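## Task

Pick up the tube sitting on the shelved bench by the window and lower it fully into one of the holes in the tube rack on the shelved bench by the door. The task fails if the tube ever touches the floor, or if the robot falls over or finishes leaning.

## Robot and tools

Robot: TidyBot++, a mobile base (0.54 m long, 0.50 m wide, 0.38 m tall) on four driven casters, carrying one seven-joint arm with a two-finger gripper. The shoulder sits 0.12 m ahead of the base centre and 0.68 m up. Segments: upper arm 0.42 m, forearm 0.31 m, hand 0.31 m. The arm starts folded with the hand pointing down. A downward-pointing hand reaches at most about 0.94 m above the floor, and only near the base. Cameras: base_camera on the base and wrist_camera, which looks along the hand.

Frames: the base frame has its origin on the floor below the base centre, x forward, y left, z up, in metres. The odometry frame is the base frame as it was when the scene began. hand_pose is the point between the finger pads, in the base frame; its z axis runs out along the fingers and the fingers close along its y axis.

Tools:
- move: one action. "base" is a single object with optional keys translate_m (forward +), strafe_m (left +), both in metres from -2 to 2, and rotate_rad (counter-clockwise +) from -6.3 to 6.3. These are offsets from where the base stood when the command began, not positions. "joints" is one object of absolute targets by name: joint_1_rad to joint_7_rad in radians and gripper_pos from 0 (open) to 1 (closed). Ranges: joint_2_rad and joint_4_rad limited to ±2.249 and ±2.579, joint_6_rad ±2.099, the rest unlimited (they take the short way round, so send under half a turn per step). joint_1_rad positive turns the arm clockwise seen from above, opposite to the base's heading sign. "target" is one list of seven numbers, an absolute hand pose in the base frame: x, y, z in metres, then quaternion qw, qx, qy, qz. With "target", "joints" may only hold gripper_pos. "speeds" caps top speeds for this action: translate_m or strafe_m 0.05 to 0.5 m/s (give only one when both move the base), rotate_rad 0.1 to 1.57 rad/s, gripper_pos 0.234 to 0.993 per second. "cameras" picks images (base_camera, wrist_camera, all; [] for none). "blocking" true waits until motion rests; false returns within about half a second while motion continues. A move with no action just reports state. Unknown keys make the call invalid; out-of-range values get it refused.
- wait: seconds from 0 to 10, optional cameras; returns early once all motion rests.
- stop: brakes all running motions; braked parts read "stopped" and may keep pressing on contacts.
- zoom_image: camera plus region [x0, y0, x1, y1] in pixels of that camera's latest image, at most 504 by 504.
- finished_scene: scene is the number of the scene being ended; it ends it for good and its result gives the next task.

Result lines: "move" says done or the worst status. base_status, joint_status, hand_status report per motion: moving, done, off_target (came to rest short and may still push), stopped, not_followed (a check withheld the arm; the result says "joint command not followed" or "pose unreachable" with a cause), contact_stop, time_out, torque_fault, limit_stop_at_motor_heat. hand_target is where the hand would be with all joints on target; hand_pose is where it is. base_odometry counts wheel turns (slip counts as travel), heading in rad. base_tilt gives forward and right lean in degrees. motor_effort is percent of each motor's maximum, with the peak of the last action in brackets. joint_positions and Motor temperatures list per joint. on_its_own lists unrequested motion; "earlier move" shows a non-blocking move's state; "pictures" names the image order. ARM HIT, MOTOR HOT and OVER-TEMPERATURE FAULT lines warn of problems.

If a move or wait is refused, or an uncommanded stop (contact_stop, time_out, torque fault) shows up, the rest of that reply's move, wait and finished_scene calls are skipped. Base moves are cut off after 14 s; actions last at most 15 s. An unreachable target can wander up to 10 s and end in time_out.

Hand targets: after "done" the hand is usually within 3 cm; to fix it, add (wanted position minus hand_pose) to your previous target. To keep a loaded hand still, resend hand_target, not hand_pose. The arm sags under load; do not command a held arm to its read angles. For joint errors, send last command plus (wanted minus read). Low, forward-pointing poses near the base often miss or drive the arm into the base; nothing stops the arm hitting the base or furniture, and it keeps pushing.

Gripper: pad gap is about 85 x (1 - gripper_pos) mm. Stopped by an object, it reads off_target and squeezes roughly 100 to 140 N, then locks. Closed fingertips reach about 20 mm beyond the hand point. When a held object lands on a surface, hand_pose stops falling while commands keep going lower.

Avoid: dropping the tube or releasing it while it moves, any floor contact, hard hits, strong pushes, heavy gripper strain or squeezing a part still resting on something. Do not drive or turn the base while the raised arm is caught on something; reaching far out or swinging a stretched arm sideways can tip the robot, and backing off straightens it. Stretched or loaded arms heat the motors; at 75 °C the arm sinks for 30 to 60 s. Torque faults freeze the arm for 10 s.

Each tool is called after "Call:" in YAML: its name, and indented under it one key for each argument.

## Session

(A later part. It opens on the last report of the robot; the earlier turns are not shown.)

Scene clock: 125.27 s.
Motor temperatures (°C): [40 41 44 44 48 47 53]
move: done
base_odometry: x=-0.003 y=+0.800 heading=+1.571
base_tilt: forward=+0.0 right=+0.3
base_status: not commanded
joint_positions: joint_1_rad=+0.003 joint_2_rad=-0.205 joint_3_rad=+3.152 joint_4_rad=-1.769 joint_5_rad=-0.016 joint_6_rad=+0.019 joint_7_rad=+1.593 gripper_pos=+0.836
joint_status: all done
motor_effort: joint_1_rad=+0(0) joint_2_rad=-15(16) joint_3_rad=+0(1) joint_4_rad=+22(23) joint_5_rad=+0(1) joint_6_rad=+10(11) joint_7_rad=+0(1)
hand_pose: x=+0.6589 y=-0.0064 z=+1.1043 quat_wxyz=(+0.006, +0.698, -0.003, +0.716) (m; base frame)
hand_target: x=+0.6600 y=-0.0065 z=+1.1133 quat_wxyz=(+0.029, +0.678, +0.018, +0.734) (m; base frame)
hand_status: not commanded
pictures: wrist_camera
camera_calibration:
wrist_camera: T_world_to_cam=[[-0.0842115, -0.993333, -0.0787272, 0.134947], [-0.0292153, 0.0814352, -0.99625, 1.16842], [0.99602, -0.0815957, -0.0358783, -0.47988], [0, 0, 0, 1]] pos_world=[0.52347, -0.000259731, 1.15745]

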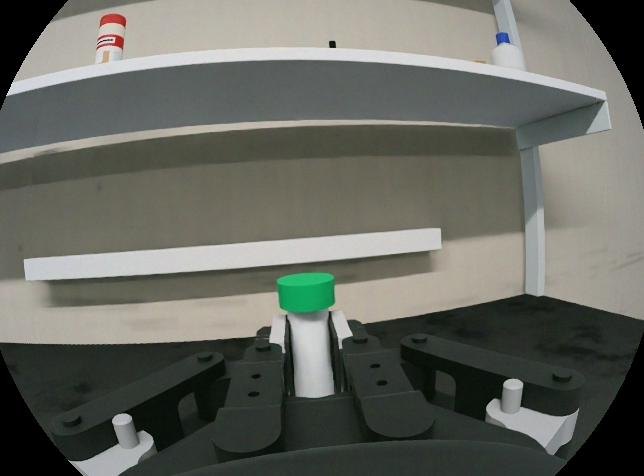

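Call:
move:
  joints: {"joint_2_rad": -0.198, "joint_4_rad": -1.835, "joint_6_rad": 0.125}
  cameras: ["wrist_camera"]

Call:
move:
  joints: {"joint_2_rad": -0.195, "joint_4_rad": -1.88, "joint_6_rad": 0.175}
  cameras: ["wrist_camera"]

Scene clock: 126.47 s.
Motor temperatures (°C): [40 41 44 44 48 47 53]
move: done
base_odometry: x=-0.003 y=+0.800 heading=+1.571
base_tilt: forward=+0.0 right=+0.2
base_status: not commanded
joint_positions: joint_1_rad=+0.003 joint_2_rad=-0.205 joint_3_rad=+3.152 joint_4_rad=-1.813 joint_5_rad=-0.016 joint_6_rad=+0.048 joint_7_rad=+1.593 gripper_pos=+0.836
joint_status: all done
motor_effort: joint_1_rad=+0(0) joint_2_rad=-15(16) joint_3_rad=+0(1) joint_4_rad=+22(23) joint_5_rad=+1(2) joint_6_rad=+10(11) joint_7_rad=+0(1)
hand_pose: x=+0.6588 y=-0.0065 z=+1.0851 quat_wxyz=(+0.006, +0.704, -0.003, +0.711) (m; base frame)
hand_target: x=+0.6606 y=-0.0064 z=+1.0918 quat_wxyz=(+0.029, +0.686, +0.018, +0.727) (m; base frame)
hand_status: not commanded
pictures: wrist_camera
camera_calibration:
wrist_camera: T_world_to_cam=[[-0.0859142, -0.993284, -0.0774984, 0.133065], [-0.0456666, 0.0816303, -0.995616, 1.15938], [0.995255, -0.0819985, -0.0523731, -0.462093], [0, 0, 0, 1]] pos_world=[0.524278, -0.000360623, 1.14041]

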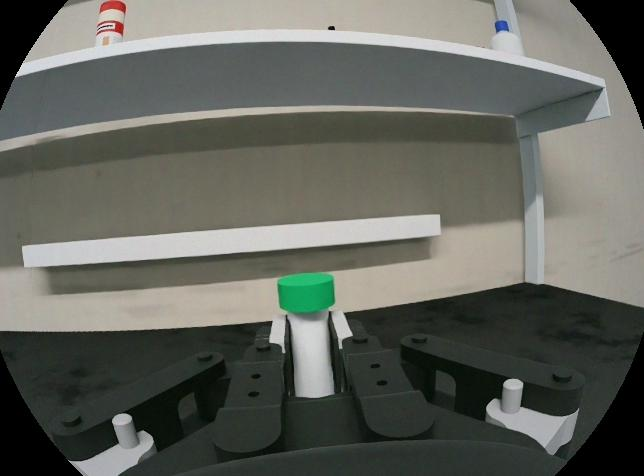

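Scene clock: 127.17 s.
Motor temperatures (°C): [40 41 44 44 48 47 53]
move: done
base_odometry: x=-0.003 y=+0.800 heading=+1.571
base_tilt: forward=+0.0 right=+0.2
base_status: not commanded
joint_positions: joint_1_rad=+0.003 joint_2_rad=-0.205 joint_3_rad=+3.152 joint_4_rad=-1.846 joint_5_rad=-0.016 joint_6_rad=+0.109 joint_7_rad=+1.593 gripper_pos=+0.836
joint_status: all done
motor_effort: joint_1_rad=+0(1) joint_2_rad=-13(15) joint_3_rad=+0(1) joint_4_rad=+20(22) joint_5_rad=+0(1) joint_6_rad=+9(10) joint_7_rad=+0(1)
hand_pose: x=+0.6580 y=-0.0068 z=+1.0841 quat_wxyz=(+0.007, +0.693, -0.004, +0.721) (m; base frame)
hand_target: x=+0.6605 y=-0.0062 z=+1.0777 quat_wxyz=(+0.029, +0.685, +0.018, +0.728) (m; base frame)
hand_status: not commanded
pictures: wrist_camera
camera_calibration:
wrist_camera: T_world_to_cam=[[-0.084703, -0.993226, -0.0795476, 0.134077], [-0.0166141, 0.0812312, -0.996557, 1.14027], [0.996268, -0.0830897, -0.0233821, -0.493508], [0, 0, 0, 1]] pos_world=[0.521968, -0.00046256, 1.13547]

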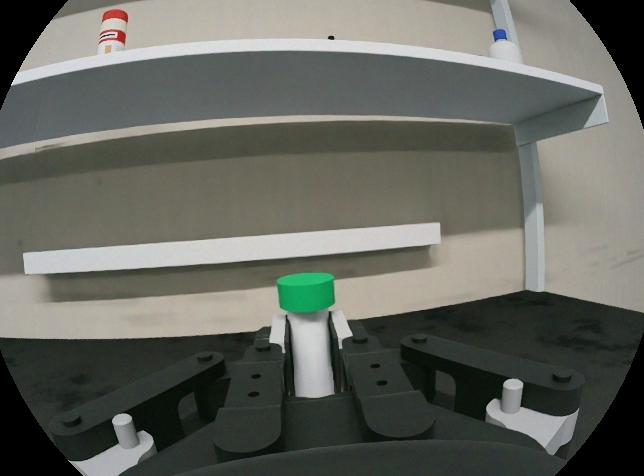

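Call:
move:
  joints: {"joint_2_rad": -0.2, "joint_4_rad": -1.77, "joint_6_rad": 0.13}
  cameras: []

Call:
move:
  base: {"translate_m": -0.009}
  cameras: []

Call:
move:
  joints: {"joint_2_rad": -0.2, "joint_4_rad": -1.83, "joint_6_rad": 0.13}
  cameras: []

Scene clock: 129.27 s.
Motor temperatures (°C): [40 41 44 44 48 47 53]
move: done
base_odometry: x=-0.003 y=+0.800 heading=+1.571
base_tilt: forward=+0.0 right=+0.2
base_status: not commanded
joint_positions: joint_1_rad=+0.003 joint_2_rad=-0.205 joint_3_rad=+3.152 joint_4_rad=-1.788 joint_5_rad=-0.016 joint_6_rad=+0.109 joint_7_rad=+1.593 gripper_pos=+0.836
joint_status: all done
motor_effort: joint_1_rad=+0(0) joint_2_rad=-14(16) joint_3_rad=+0(2) joint_4_rad=+22(24) joint_5_rad=+0(1) joint_6_rad=+10(12) joint_7_rad=+0(0)
hand_pose: x=+0.6576 y=-0.0069 z=+1.1198 quat_wxyz=(+0.007, +0.672, -0.004, +0.740) (m; base frame)
hand_target: x=+0.6584 y=-0.0063 z=+1.1350 quat_wxyz=(+0.030, +0.659, +0.017, +0.751) (m; base frame)
hand_status: not commanded
pictures: none
No camera images: "cameras" was empty.

Scene clock: 129.93 s.
Motor temperatures (°C): [40 41 44 44 48 47 53]
move: done
base_odometry: x=-0.002 y=+0.791 heading=+1.571
base_tilt: forward=+0.0 right=+0.3
base_status: done
joint_positions: joint_1_rad=+0.003 joint_2_rad=-0.208 joint_3_rad=+3.152 joint_4_rad=-1.788 joint_5_rad=-0.016 joint_6_rad=+0.109 joint_7_rad=+1.593 gripper_pos=+0.836
joint_status: not commanded
motor_effort: joint_1_rad=+0(1) joint_2_rad=-14(19) joint_3_rad=+0(1) joint_4_rad=+22(22) joint_5_rad=+0(1) joint_6_rad=+11(11) joint_7_rad=+0(1)
hand_pose: x=+0.6563 y=-0.0069 z=+1.1213 quat_wxyz=(+0.007, +0.671, -0.004, +0.741) (m; base frame)
hand_target: x=+0.6584 y=-0.0063 z=+1.1350 quat_wxyz=(+0.030, +0.659, +0.017, +0.751) (m; base frame)
hand_status: not commanded
pictures: none
No camera images: "cameras" was empty.

Scene clock: 130.70 s.
Motor temperatures (°C): [40 41 44 44 48 47 53]
move: done
base_odometry: x=-0.002 y=+0.791 heading=+1.571
base_tilt: forward=+0.0 right=+0.3
base_status: not commanded
joint_positions: joint_1_rad=+0.003 joint_2_rad=-0.208 joint_3_rad=+3.152 joint_4_rad=-1.814 joint_5_rad=-0.016 joint_6_rad=+0.109 joint_7_rad=+1.593 gripper_pos=+0.836
joint_status: all done
motor_effort: joint_1_rad=+0(0) joint_2_rad=-14(16) joint_3_rad=+0(1) joint_4_rad=+22(23) joint_5_rad=+0(1) joint_6_rad=+10(11) joint_7_rad=+0(1)
hand_pose: x=+0.6568 y=-0.0069 z=+1.1053 quat_wxyz=(+0.007, +0.681, -0.004, +0.733) (m; base frame)
hand_target: x=+0.6597 y=-0.0064 z=+1.0976 quat_wxyz=(+0.029, +0.681, +0.018, +0.731) (m; base frame)
hand_status: not commanded
pictures: none
No camera images: "cameras" was empty.

Call:
move:
  joints: {"joint_2_rad": -0.2, "joint_4_rad": -1.775, "joint_6_rad": -0.03}
  cameras: []

Scene clock: 132.17 s.
Motor temperatures (°C): [40 41 44 44 48 47 53]
move: done
base_odometry: x=-0.002 y=+0.791 heading=+1.571
base_tilt: forward=+0.0 right=+0.3
base_status: not commanded
joint_positions: joint_1_rad=+0.003 joint_2_rad=-0.208 joint_3_rad=+3.152 joint_4_rad=-1.791 joint_5_rad=-0.016 joint_6_rad=+0.014 joint_7_rad=+1.593 gripper_pos=+0.836
joint_status: all done
motor_effort: joint_1_rad=+0(0) joint_2_rad=-14(15) joint_3_rad=+0(1) joint_4_rad=+22(23) joint_5_rad=+0(1) joint_6_rad=+10(11) joint_7_rad=+0(0)
hand_pose: x=+0.6579 y=-0.0064 z=+1.0900 quat_wxyz=(+0.006, +0.707, -0.003, +0.708) (m; base frame)
hand_target: x=+0.6608 y=-0.0069 z=+1.0822 quat_wxyz=(+0.028, +0.719, +0.018, +0.694) (m; base frame)
hand_status: not commanded
pictures: none
No camera images: "cameras" was empty.

Call:
move:
  joints: {"joint_2_rad": -0.2, "joint_4_rad": -1.865, "joint_6_rad": 0.150}
  cameras: ["wrist_camera"]

Scene clock: 133.63 s.
Motor temperatures (°C): [40 41 44 44 48 47 53]
move: done
base_odometry: x=-0.002 y=+0.791 heading=+1.571
base_tilt: forward=+0.0 right=+0.2
base_status: not commanded
joint_positions: joint_1_rad=+0.003 joint_2_rad=-0.208 joint_3_rad=+3.152 joint_4_rad=-1.845 joint_5_rad=-0.016 joint_6_rad=+0.089 joint_7_rad=+1.593 gripper_pos=+0.836
joint_status: all done
motor_effort: joint_1_rad=+0(0) joint_2_rad=-15(15) joint_3_rad=+0(1) joint_4_rad=+21(23) joint_5_rad=+0(2) joint_6_rad=+10(11) joint_7_rad=+0(1)
hand_pose: x=+0.6571 y=-0.0067 z=+1.0799 quat_wxyz=(+0.007, +0.699, -0.003, +0.715) (m; base frame)
hand_target: x=+0.6591 y=-0.0063 z=+1.0820 quat_wxyz=(+0.029, +0.687, +0.018, +0.726) (m; base frame)
hand_status: not commanded
pictures: wrist_camera
camera_calibration:
wrist_camera: T_world_to_cam=[[-0.0855911, -0.993235, -0.078475, 0.133263], [-0.0327187, 0.0815236, -0.996134, 1.14626], [0.995793, -0.0826926, -0.039475, -0.474962], [0, 0, 0, 1]] pos_world=[0.521874, -0.000361931, 1.13354]

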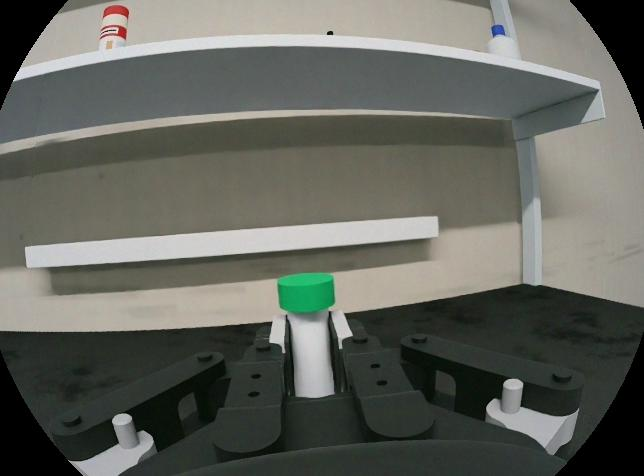

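Call:
move:
  joints: {"joint_2_rad": -0.195, "joint_4_rad": -1.91, "joint_6_rad": 0.170}
  cameras: ["wrist_camera"]

Scene clock: 134.63 s.
Motor temperatures (°C): [40 41 44 44 48 47 53]
move: done
base_odometry: x=-0.002 y=+0.791 heading=+1.571
base_tilt: forward=+0.0 right=+0.2
base_status: not commanded
joint_positions: joint_1_rad=+0.003 joint_2_rad=-0.208 joint_3_rad=+3.152 joint_4_rad=-1.889 joint_5_rad=-0.016 joint_6_rad=+0.099 joint_7_rad=+1.593 gripper_pos=+0.836
joint_status: all done
motor_effort: joint_1_rad=+0(0) joint_2_rad=-14(15) joint_3_rad=+1(1) joint_4_rad=+22(23) joint_5_rad=+1(1) joint_6_rad=+11(11) joint_7_rad=+0(1)
hand_pose: x=+0.6560 y=-0.0067 z=+1.0555 quat_wxyz=(+0.006, +0.711, -0.004, +0.703) (m; base frame)
hand_target: x=+0.6597 y=-0.0062 z=+1.0574 quat_wxyz=(+0.028, +0.698, +0.018, +0.716) (m; base frame)
hand_status: not commanded
pictures: wrist_camera
camera_calibration:
wrist_camera: T_world_to_cam=[[-0.08836, -0.993193, -0.0758995, 0.130343], [-0.0667792, 0.0819326, -0.994398, 1.14236], [0.993848, -0.0827965, -0.0735642, -0.437477], [0, 0, 0, 1]] pos_world=[0.522588, -0.000362347, 1.11367]

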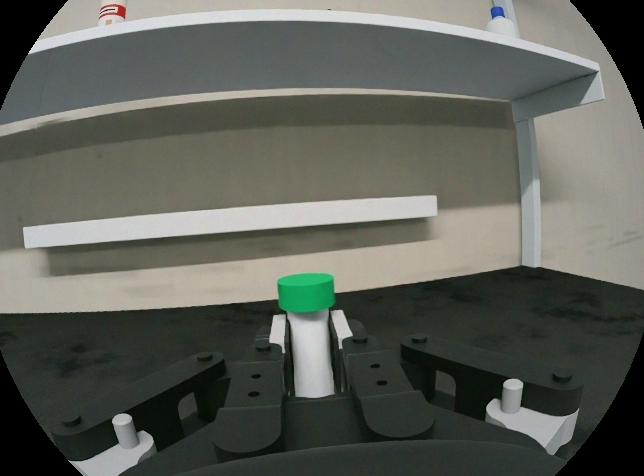

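Call:
move:
  joints: {"joint_2_rad": -0.185, "joint_4_rad": -1.96, "joint_6_rad": 0.235}
  cameras: ["wrist_camera"]

Scene clock: 136.00 s.
Motor temperatures (°C): [40 41 44 44 48 47 53]
move: done
base_odometry: x=-0.002 y=+0.791 heading=+1.571
base_tilt: forward=+0.0 right=+0.2
base_status: not commanded
joint_positions: joint_1_rad=+0.003 joint_2_rad=-0.208 joint_3_rad=+3.152 joint_4_rad=-1.937 joint_5_rad=-0.016 joint_6_rad=+0.159 joint_7_rad=+1.593 gripper_pos=+0.836
joint_status: all done
motor_effort: joint_1_rad=+0(0) joint_2_rad=-14(15) joint_3_rad=+0(1) joint_4_rad=+21(23) joint_5_rad=+0(1) joint_6_rad=+10(12) joint_7_rad=+0(0)
hand_pose: x=+0.6540 y=-0.0070 z=+1.0442 quat_wxyz=(+0.007, +0.707, -0.004, +0.707) (m; base frame)
hand_target: x=+0.6605 y=-0.0061 z=+1.0412 quat_wxyz=(+0.028, +0.696, +0.019, +0.717) (m; base frame)
hand_status: not commanded
pictures: wrist_camera
camera_calibration:
wrist_camera: T_world_to_cam=[[-0.0884139, -0.993127, -0.0766982, 0.129942], [-0.0546187, 0.0817175, -0.995158, 1.1239], [0.994585, -0.0837967, -0.0614683, -0.449546], [0, 0, 0, 1]] pos_world=[0.519986, -0.000464203, 1.10079]

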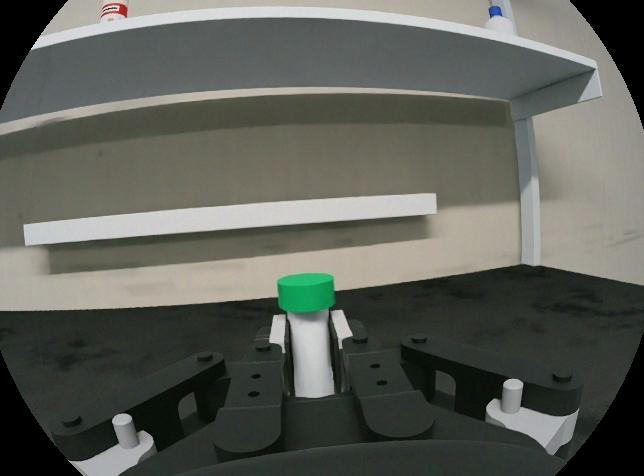

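Call:
move:
  joints: {"joint_2_rad": -0.175, "joint_4_rad": -1.99, "joint_6_rad": 0.285}
  cameras: ["wrist_camera"]

Scene clock: 137.07 s.
Motor temperatures (°C): [40 41 44 44 48 47 53]
move: done
base_odometry: x=-0.002 y=+0.791 heading=+1.571
base_tilt: forward=+0.0 right=+0.2
base_status: not commanded
joint_positions: joint_1_rad=+0.003 joint_2_rad=-0.203 joint_3_rad=+3.152 joint_4_rad=-1.967 joint_5_rad=-0.016 joint_6_rad=+0.211 joint_7_rad=+1.593 gripper_pos=+0.836
joint_status: all done
motor_effort: joint_1_rad=+0(0) joint_2_rad=-14(15) joint_3_rad=+0(1) joint_4_rad=+22(23) joint_5_rad=+1(1) joint_6_rad=+11(11) joint_7_rad=+0(0)
hand_pose: x=+0.6539 y=-0.0072 z=+1.0396 quat_wxyz=(+0.007, +0.700, -0.004, +0.714) (m; base frame)
hand_target: x=+0.6618 y=-0.0059 z=+1.0328 quat_wxyz=(+0.028, +0.692, +0.019, +0.721) (m; base frame)
hand_status: not commanded
pictures: wrist_camera
camera_calibration:
wrist_camera: T_world_to_cam=[[-0.0879134, -0.993084, -0.0778134, 0.130162], [-0.0368785, 0.0813071, -0.996007, 1.10854], [0.995445, -0.0846927, -0.0437714, -0.468692], [0, 0, 0, 1]] pos_world=[0.518881, -0.000565756, 1.09373]

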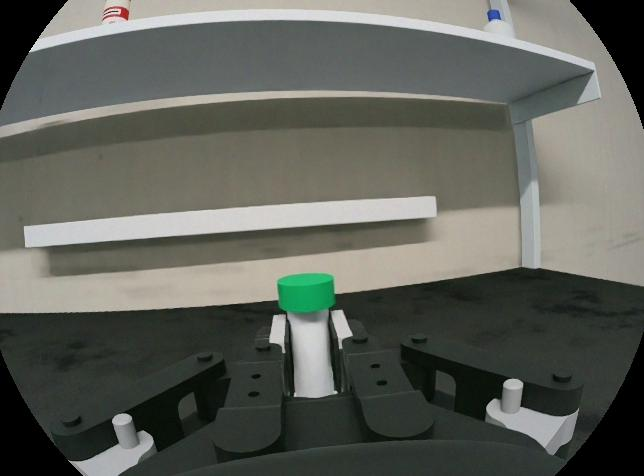

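Call:
move:
  joints: {"joint_2_rad": -0.165, "joint_4_rad": -2.035, "joint_6_rad": 0.305}
  cameras: ["wrist_camera"]

Scene clock: 138.13 s.
Motor temperatures (°C): [40 41 44 44 48 47 53]
move: done
base_odometry: x=-0.002 y=+0.791 heading=+1.571
base_tilt: forward=+0.0 right=+0.3
base_status: not commanded
joint_positions: joint_1_rad=+0.003 joint_2_rad=-0.193 joint_3_rad=+3.152 joint_4_rad=-2.013 joint_5_rad=-0.016 joint_6_rad=+0.231 joint_7_rad=+1.593 gripper_pos=+0.836
joint_status: all done
motor_effort: joint_1_rad=+0(0) joint_2_rad=-14(15) joint_3_rad=+1(1) joint_4_rad=+21(23) joint_5_rad=+0(1) joint_6_rad=+11(11) joint_7_rad=+0(0)
hand_pose: x=+0.6542 y=-0.0072 z=+1.0119 quat_wxyz=(+0.007, +0.713, -0.004, +0.701) (m; base frame)
hand_target: x=+0.6615 y=-0.0059 z=+1.0060 quat_wxyz=(+0.028, +0.705, +0.019, +0.709) (m; base frame)
hand_status: not commanded
pictures: wrist_camera
camera_calibration:
wrist_camera: T_world_to_cam=[[-0.090921, -0.993043, -0.0748303, 0.126974], [-0.0732455, 0.0816064, -0.99397, 1.10273], [0.993161, -0.0848917, -0.0801556, -0.431936], [0, 0, 0, 1]] pos_world=[0.521296, -0.000566303, 1.07096]

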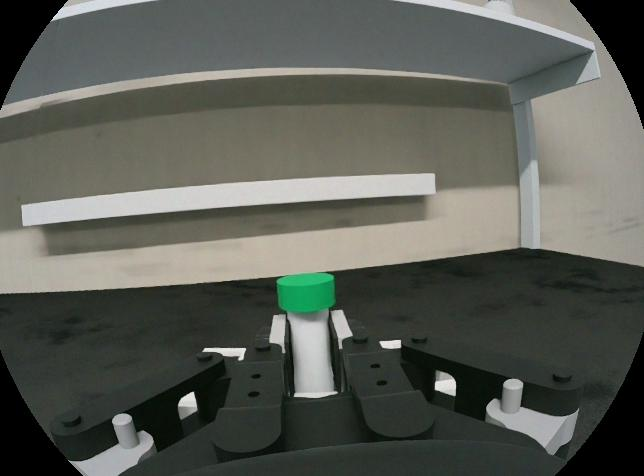

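Call:
zoom_image:
  camera: "wrist_camera"
  region: [170, 260, 470, 440]

Scaled by 1.680.

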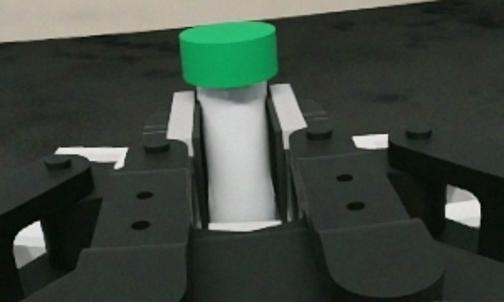

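Call:
move:
  joints: {"joint_2_rad": -0.16, "joint_4_rad": -2.045, "joint_6_rad": 0.325}
  cameras: ["wrist_camera"]

Scene clock: 139.33 s.
Motor temperatures (°C): [40 41 44 44 48 47 53]
move: done
base_odometry: x=-0.002 y=+0.791 heading=+1.571
base_tilt: forward=+0.0 right=+0.3
base_status: not commanded
joint_positions: joint_1_rad=+0.003 joint_2_rad=-0.190 joint_3_rad=+3.152 joint_4_rad=-2.021 joint_5_rad=-0.016 joint_6_rad=+0.251 joint_7_rad=+1.593 gripper_pos=+0.836
joint_status: all done
motor_effort: joint_1_rad=+0(0) joint_2_rad=-14(15) joint_3_rad=+0(1) joint_4_rad=+21(23) joint_5_rad=+1(1) joint_6_rad=+11(11) joint_7_rad=+0(0)
hand_pose: x=+0.6546 y=-0.0073 z=+1.0117 quat_wxyz=(+0.008, +0.710, -0.004, +0.704) (m; base frame)
hand_target: x=+0.6622 y=-0.0058 z=+1.0034 quat_wxyz=(+0.028, +0.703, +0.019, +0.710) (m; base frame)
hand_status: not commanded
pictures: wrist_camera
camera_calibration:
wrist_camera: T_world_to_cam=[[-0.0905895, -0.993025, -0.0754702, 0.127257], [-0.0637311, 0.0814069, -0.994641, 1.09701], [0.993847, -0.0852943, -0.0706611, -0.442374], [0, 0, 0, 1]] pos_world=[0.521094, -0.000666994, 1.06948]

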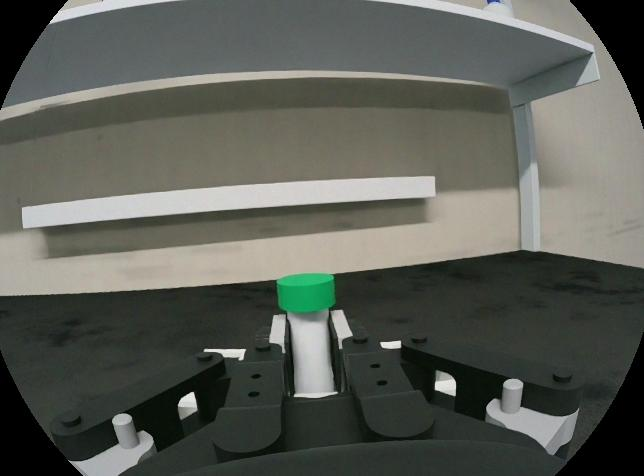

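Call:
move:
  joints: {"joint_2_rad": -0.16, "joint_4_rad": -2.06, "joint_6_rad": 0.325}
  cameras: []

Scene clock: 140.13 s.
Motor temperatures (°C): [40 41 44 44 48 47 53]
move: done
base_odometry: x=-0.002 y=+0.791 heading=+1.571
base_tilt: forward=+0.0 right=+0.3
base_status: not commanded
joint_positions: joint_1_rad=+0.003 joint_2_rad=-0.190 joint_3_rad=+3.152 joint_4_rad=-2.025 joint_5_rad=-0.016 joint_6_rad=+0.260 joint_7_rad=+1.593 gripper_pos=+0.836
joint_status: all done
motor_effort: joint_1_rad=+0(0) joint_2_rad=-13(14) joint_3_rad=+0(1) joint_4_rad=+20(21) joint_5_rad=+0(1) joint_6_rad=+9(10) joint_7_rad=+0(0)
hand_pose: x=+0.6543 y=-0.0073 z=+1.0115 quat_wxyz=(+0.008, +0.709, -0.004, +0.705) (m; base frame)
hand_target: x=+0.6607 y=-0.0058 z=+0.9942 quat_wxyz=(+0.027, +0.708, +0.019, +0.705) (m; base frame)
hand_status: not commanded
pictures: none
No camera images: "cameras" was empty.

Call:
move:
  joints: {"joint_4_rad": -2.047}
  cameras: []

Call:
move:
  joints: {"gripper_pos": 0.5}
  speeds: {"gripper_pos": 0.234}
  cameras: ["wrist_camera"]

Scene clock: 143.80 s.
Motor temperatures (°C): [40 41 44 44 48 47 53]
move: done
base_odometry: x=-0.002 y=+0.791 heading=+1.571
base_tilt: forward=+0.0 right=+0.3
base_status: not commanded
joint_positions: joint_1_rad=+0.003 joint_2_rad=-0.190 joint_3_rad=+3.152 joint_4_rad=-2.025 joint_5_rad=-0.016 joint_6_rad=+0.260 joint_7_rad=+1.593 gripper_pos=+0.836
joint_status: all done
motor_effort: joint_1_rad=+1(1) joint_2_rad=-13(13) joint_3_rad=+0(1) joint_4_rad=+20(21) joint_5_rad=+0(1) joint_6_rad=+9(10) joint_7_rad=+0(0)
hand_pose: x=+0.6543 y=-0.0073 z=+1.0115 quat_wxyz=(+0.008, +0.709, -0.004, +0.705) (m; base frame)
hand_target: x=+0.6620 y=-0.0058 z=+1.0022 quat_wxyz=(+0.028, +0.704, +0.019, +0.710) (m; base frame)
hand_status: not commanded
pictures: none
No camera images: "cameras" was empty.

Scene clock: 145.80 s.
Motor temperatures (°C): [40 41 44 44 48 47 53]
move: done
base_odometry: x=-0.002 y=+0.791 heading=+1.571
base_tilt: forward=+0.0 right=+0.3
base_status: not commanded
joint_positions: joint_1_rad=+0.003 joint_2_rad=-0.188 joint_3_rad=+3.152 joint_4_rad=-2.026 joint_5_rad=-0.016 joint_6_rad=+0.260 joint_7_rad=+1.593 gripper_pos=+0.499
joint_status: all done
motor_effort: joint_1_rad=+0(1) joint_2_rad=-14(15) joint_3_rad=+0(1) joint_4_rad=+21(21) joint_5_rad=+1(1) joint_6_rad=+10(11) joint_7_rad=+0(1)
hand_pose: x=+0.6550 y=-0.0074 z=+1.0098 quat_wxyz=(+0.008, +0.710, -0.004, +0.704) (m; base frame)
hand_target: x=+0.6620 y=-0.0058 z=+1.0022 quat_wxyz=(+0.028, +0.704, +0.019, +0.710) (m; base frame)
hand_status: not commanded
pictures: wrist_camera
camera_calibration:
wrist_camera: T_world_to_cam=[[-0.090716, -0.993016, -0.0754263, 0.127161], [-0.06292, 0.0813023, -0.994701, 1.09469], [0.993887, -0.0854895, -0.069856, -0.443793], [0, 0, 0, 1]] pos_world=[0.521494, -0.000667325, 1.06748]

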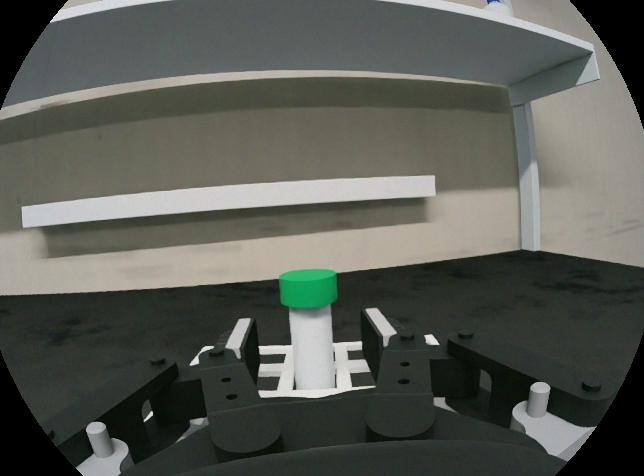

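Call:
move:
  base: {"translate_m": -0.3}
  speeds: {"translate_m": 0.15}
  cameras: ["wrist_camera"]

Call:
zoom_image:
  camera: "wrist_camera"
  region: [220, 200, 400, 340]

Scene clock: 148.90 s.
Motor temperatures (°C): [40 41 44 44 48 47 53]
move: done
base_odometry: x=-0.003 y=+0.491 heading=+1.571
base_tilt: forward=+0.0 right=+0.2
base_status: done
joint_positions: joint_1_rad=+0.003 joint_2_rad=-0.180 joint_3_rad=+3.152 joint_4_rad=-2.026 joint_5_rad=-0.016 joint_6_rad=+0.260 joint_7_rad=+1.593 gripper_pos=+0.499
joint_status: not commanded
motor_effort: joint_1_rad=+0(1) joint_2_rad=-15(17) joint_3_rad=+0(1) joint_4_rad=+21(22) joint_5_rad=+2(2) joint_6_rad=+11(11) joint_7_rad=+0(1)
hand_pose: x=+0.6576 y=-0.0074 z=+1.0054 quat_wxyz=(+0.008, +0.713, -0.004, +0.701) (m; base frame)
hand_target: x=+0.6620 y=-0.0058 z=+1.0022 quat_wxyz=(+0.028, +0.704, +0.019, +0.710) (m; base frame)
hand_status: not commanded
pictures: wrist_camera
camera_calibration:
wrist_camera: T_world_to_cam=[[-0.0913308, -0.993016, -0.0746836, 0.126725], [-0.071027, 0.0813019, -0.994156, 1.09526], [0.993284, -0.0854925, -0.0779563, -0.438173], [0, 0, 0, 1]] pos_world=[0.524597, -0.00066733, 1.06416]

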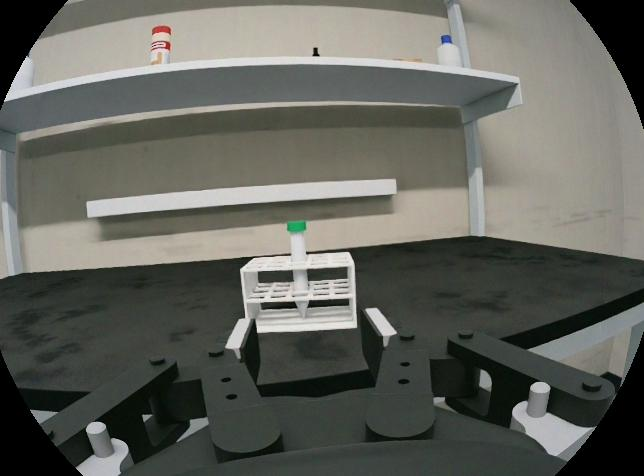

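Scaled by 2.800.

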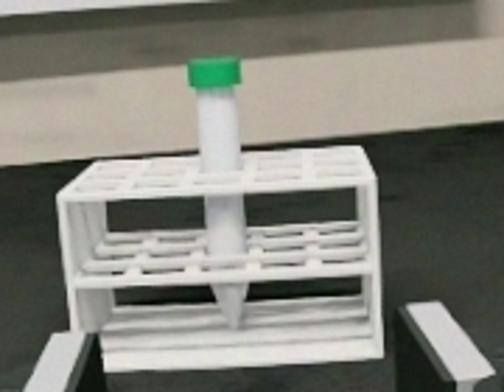

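Call:
finished_scene:
  scene: 2

The scene is finished: the task was done.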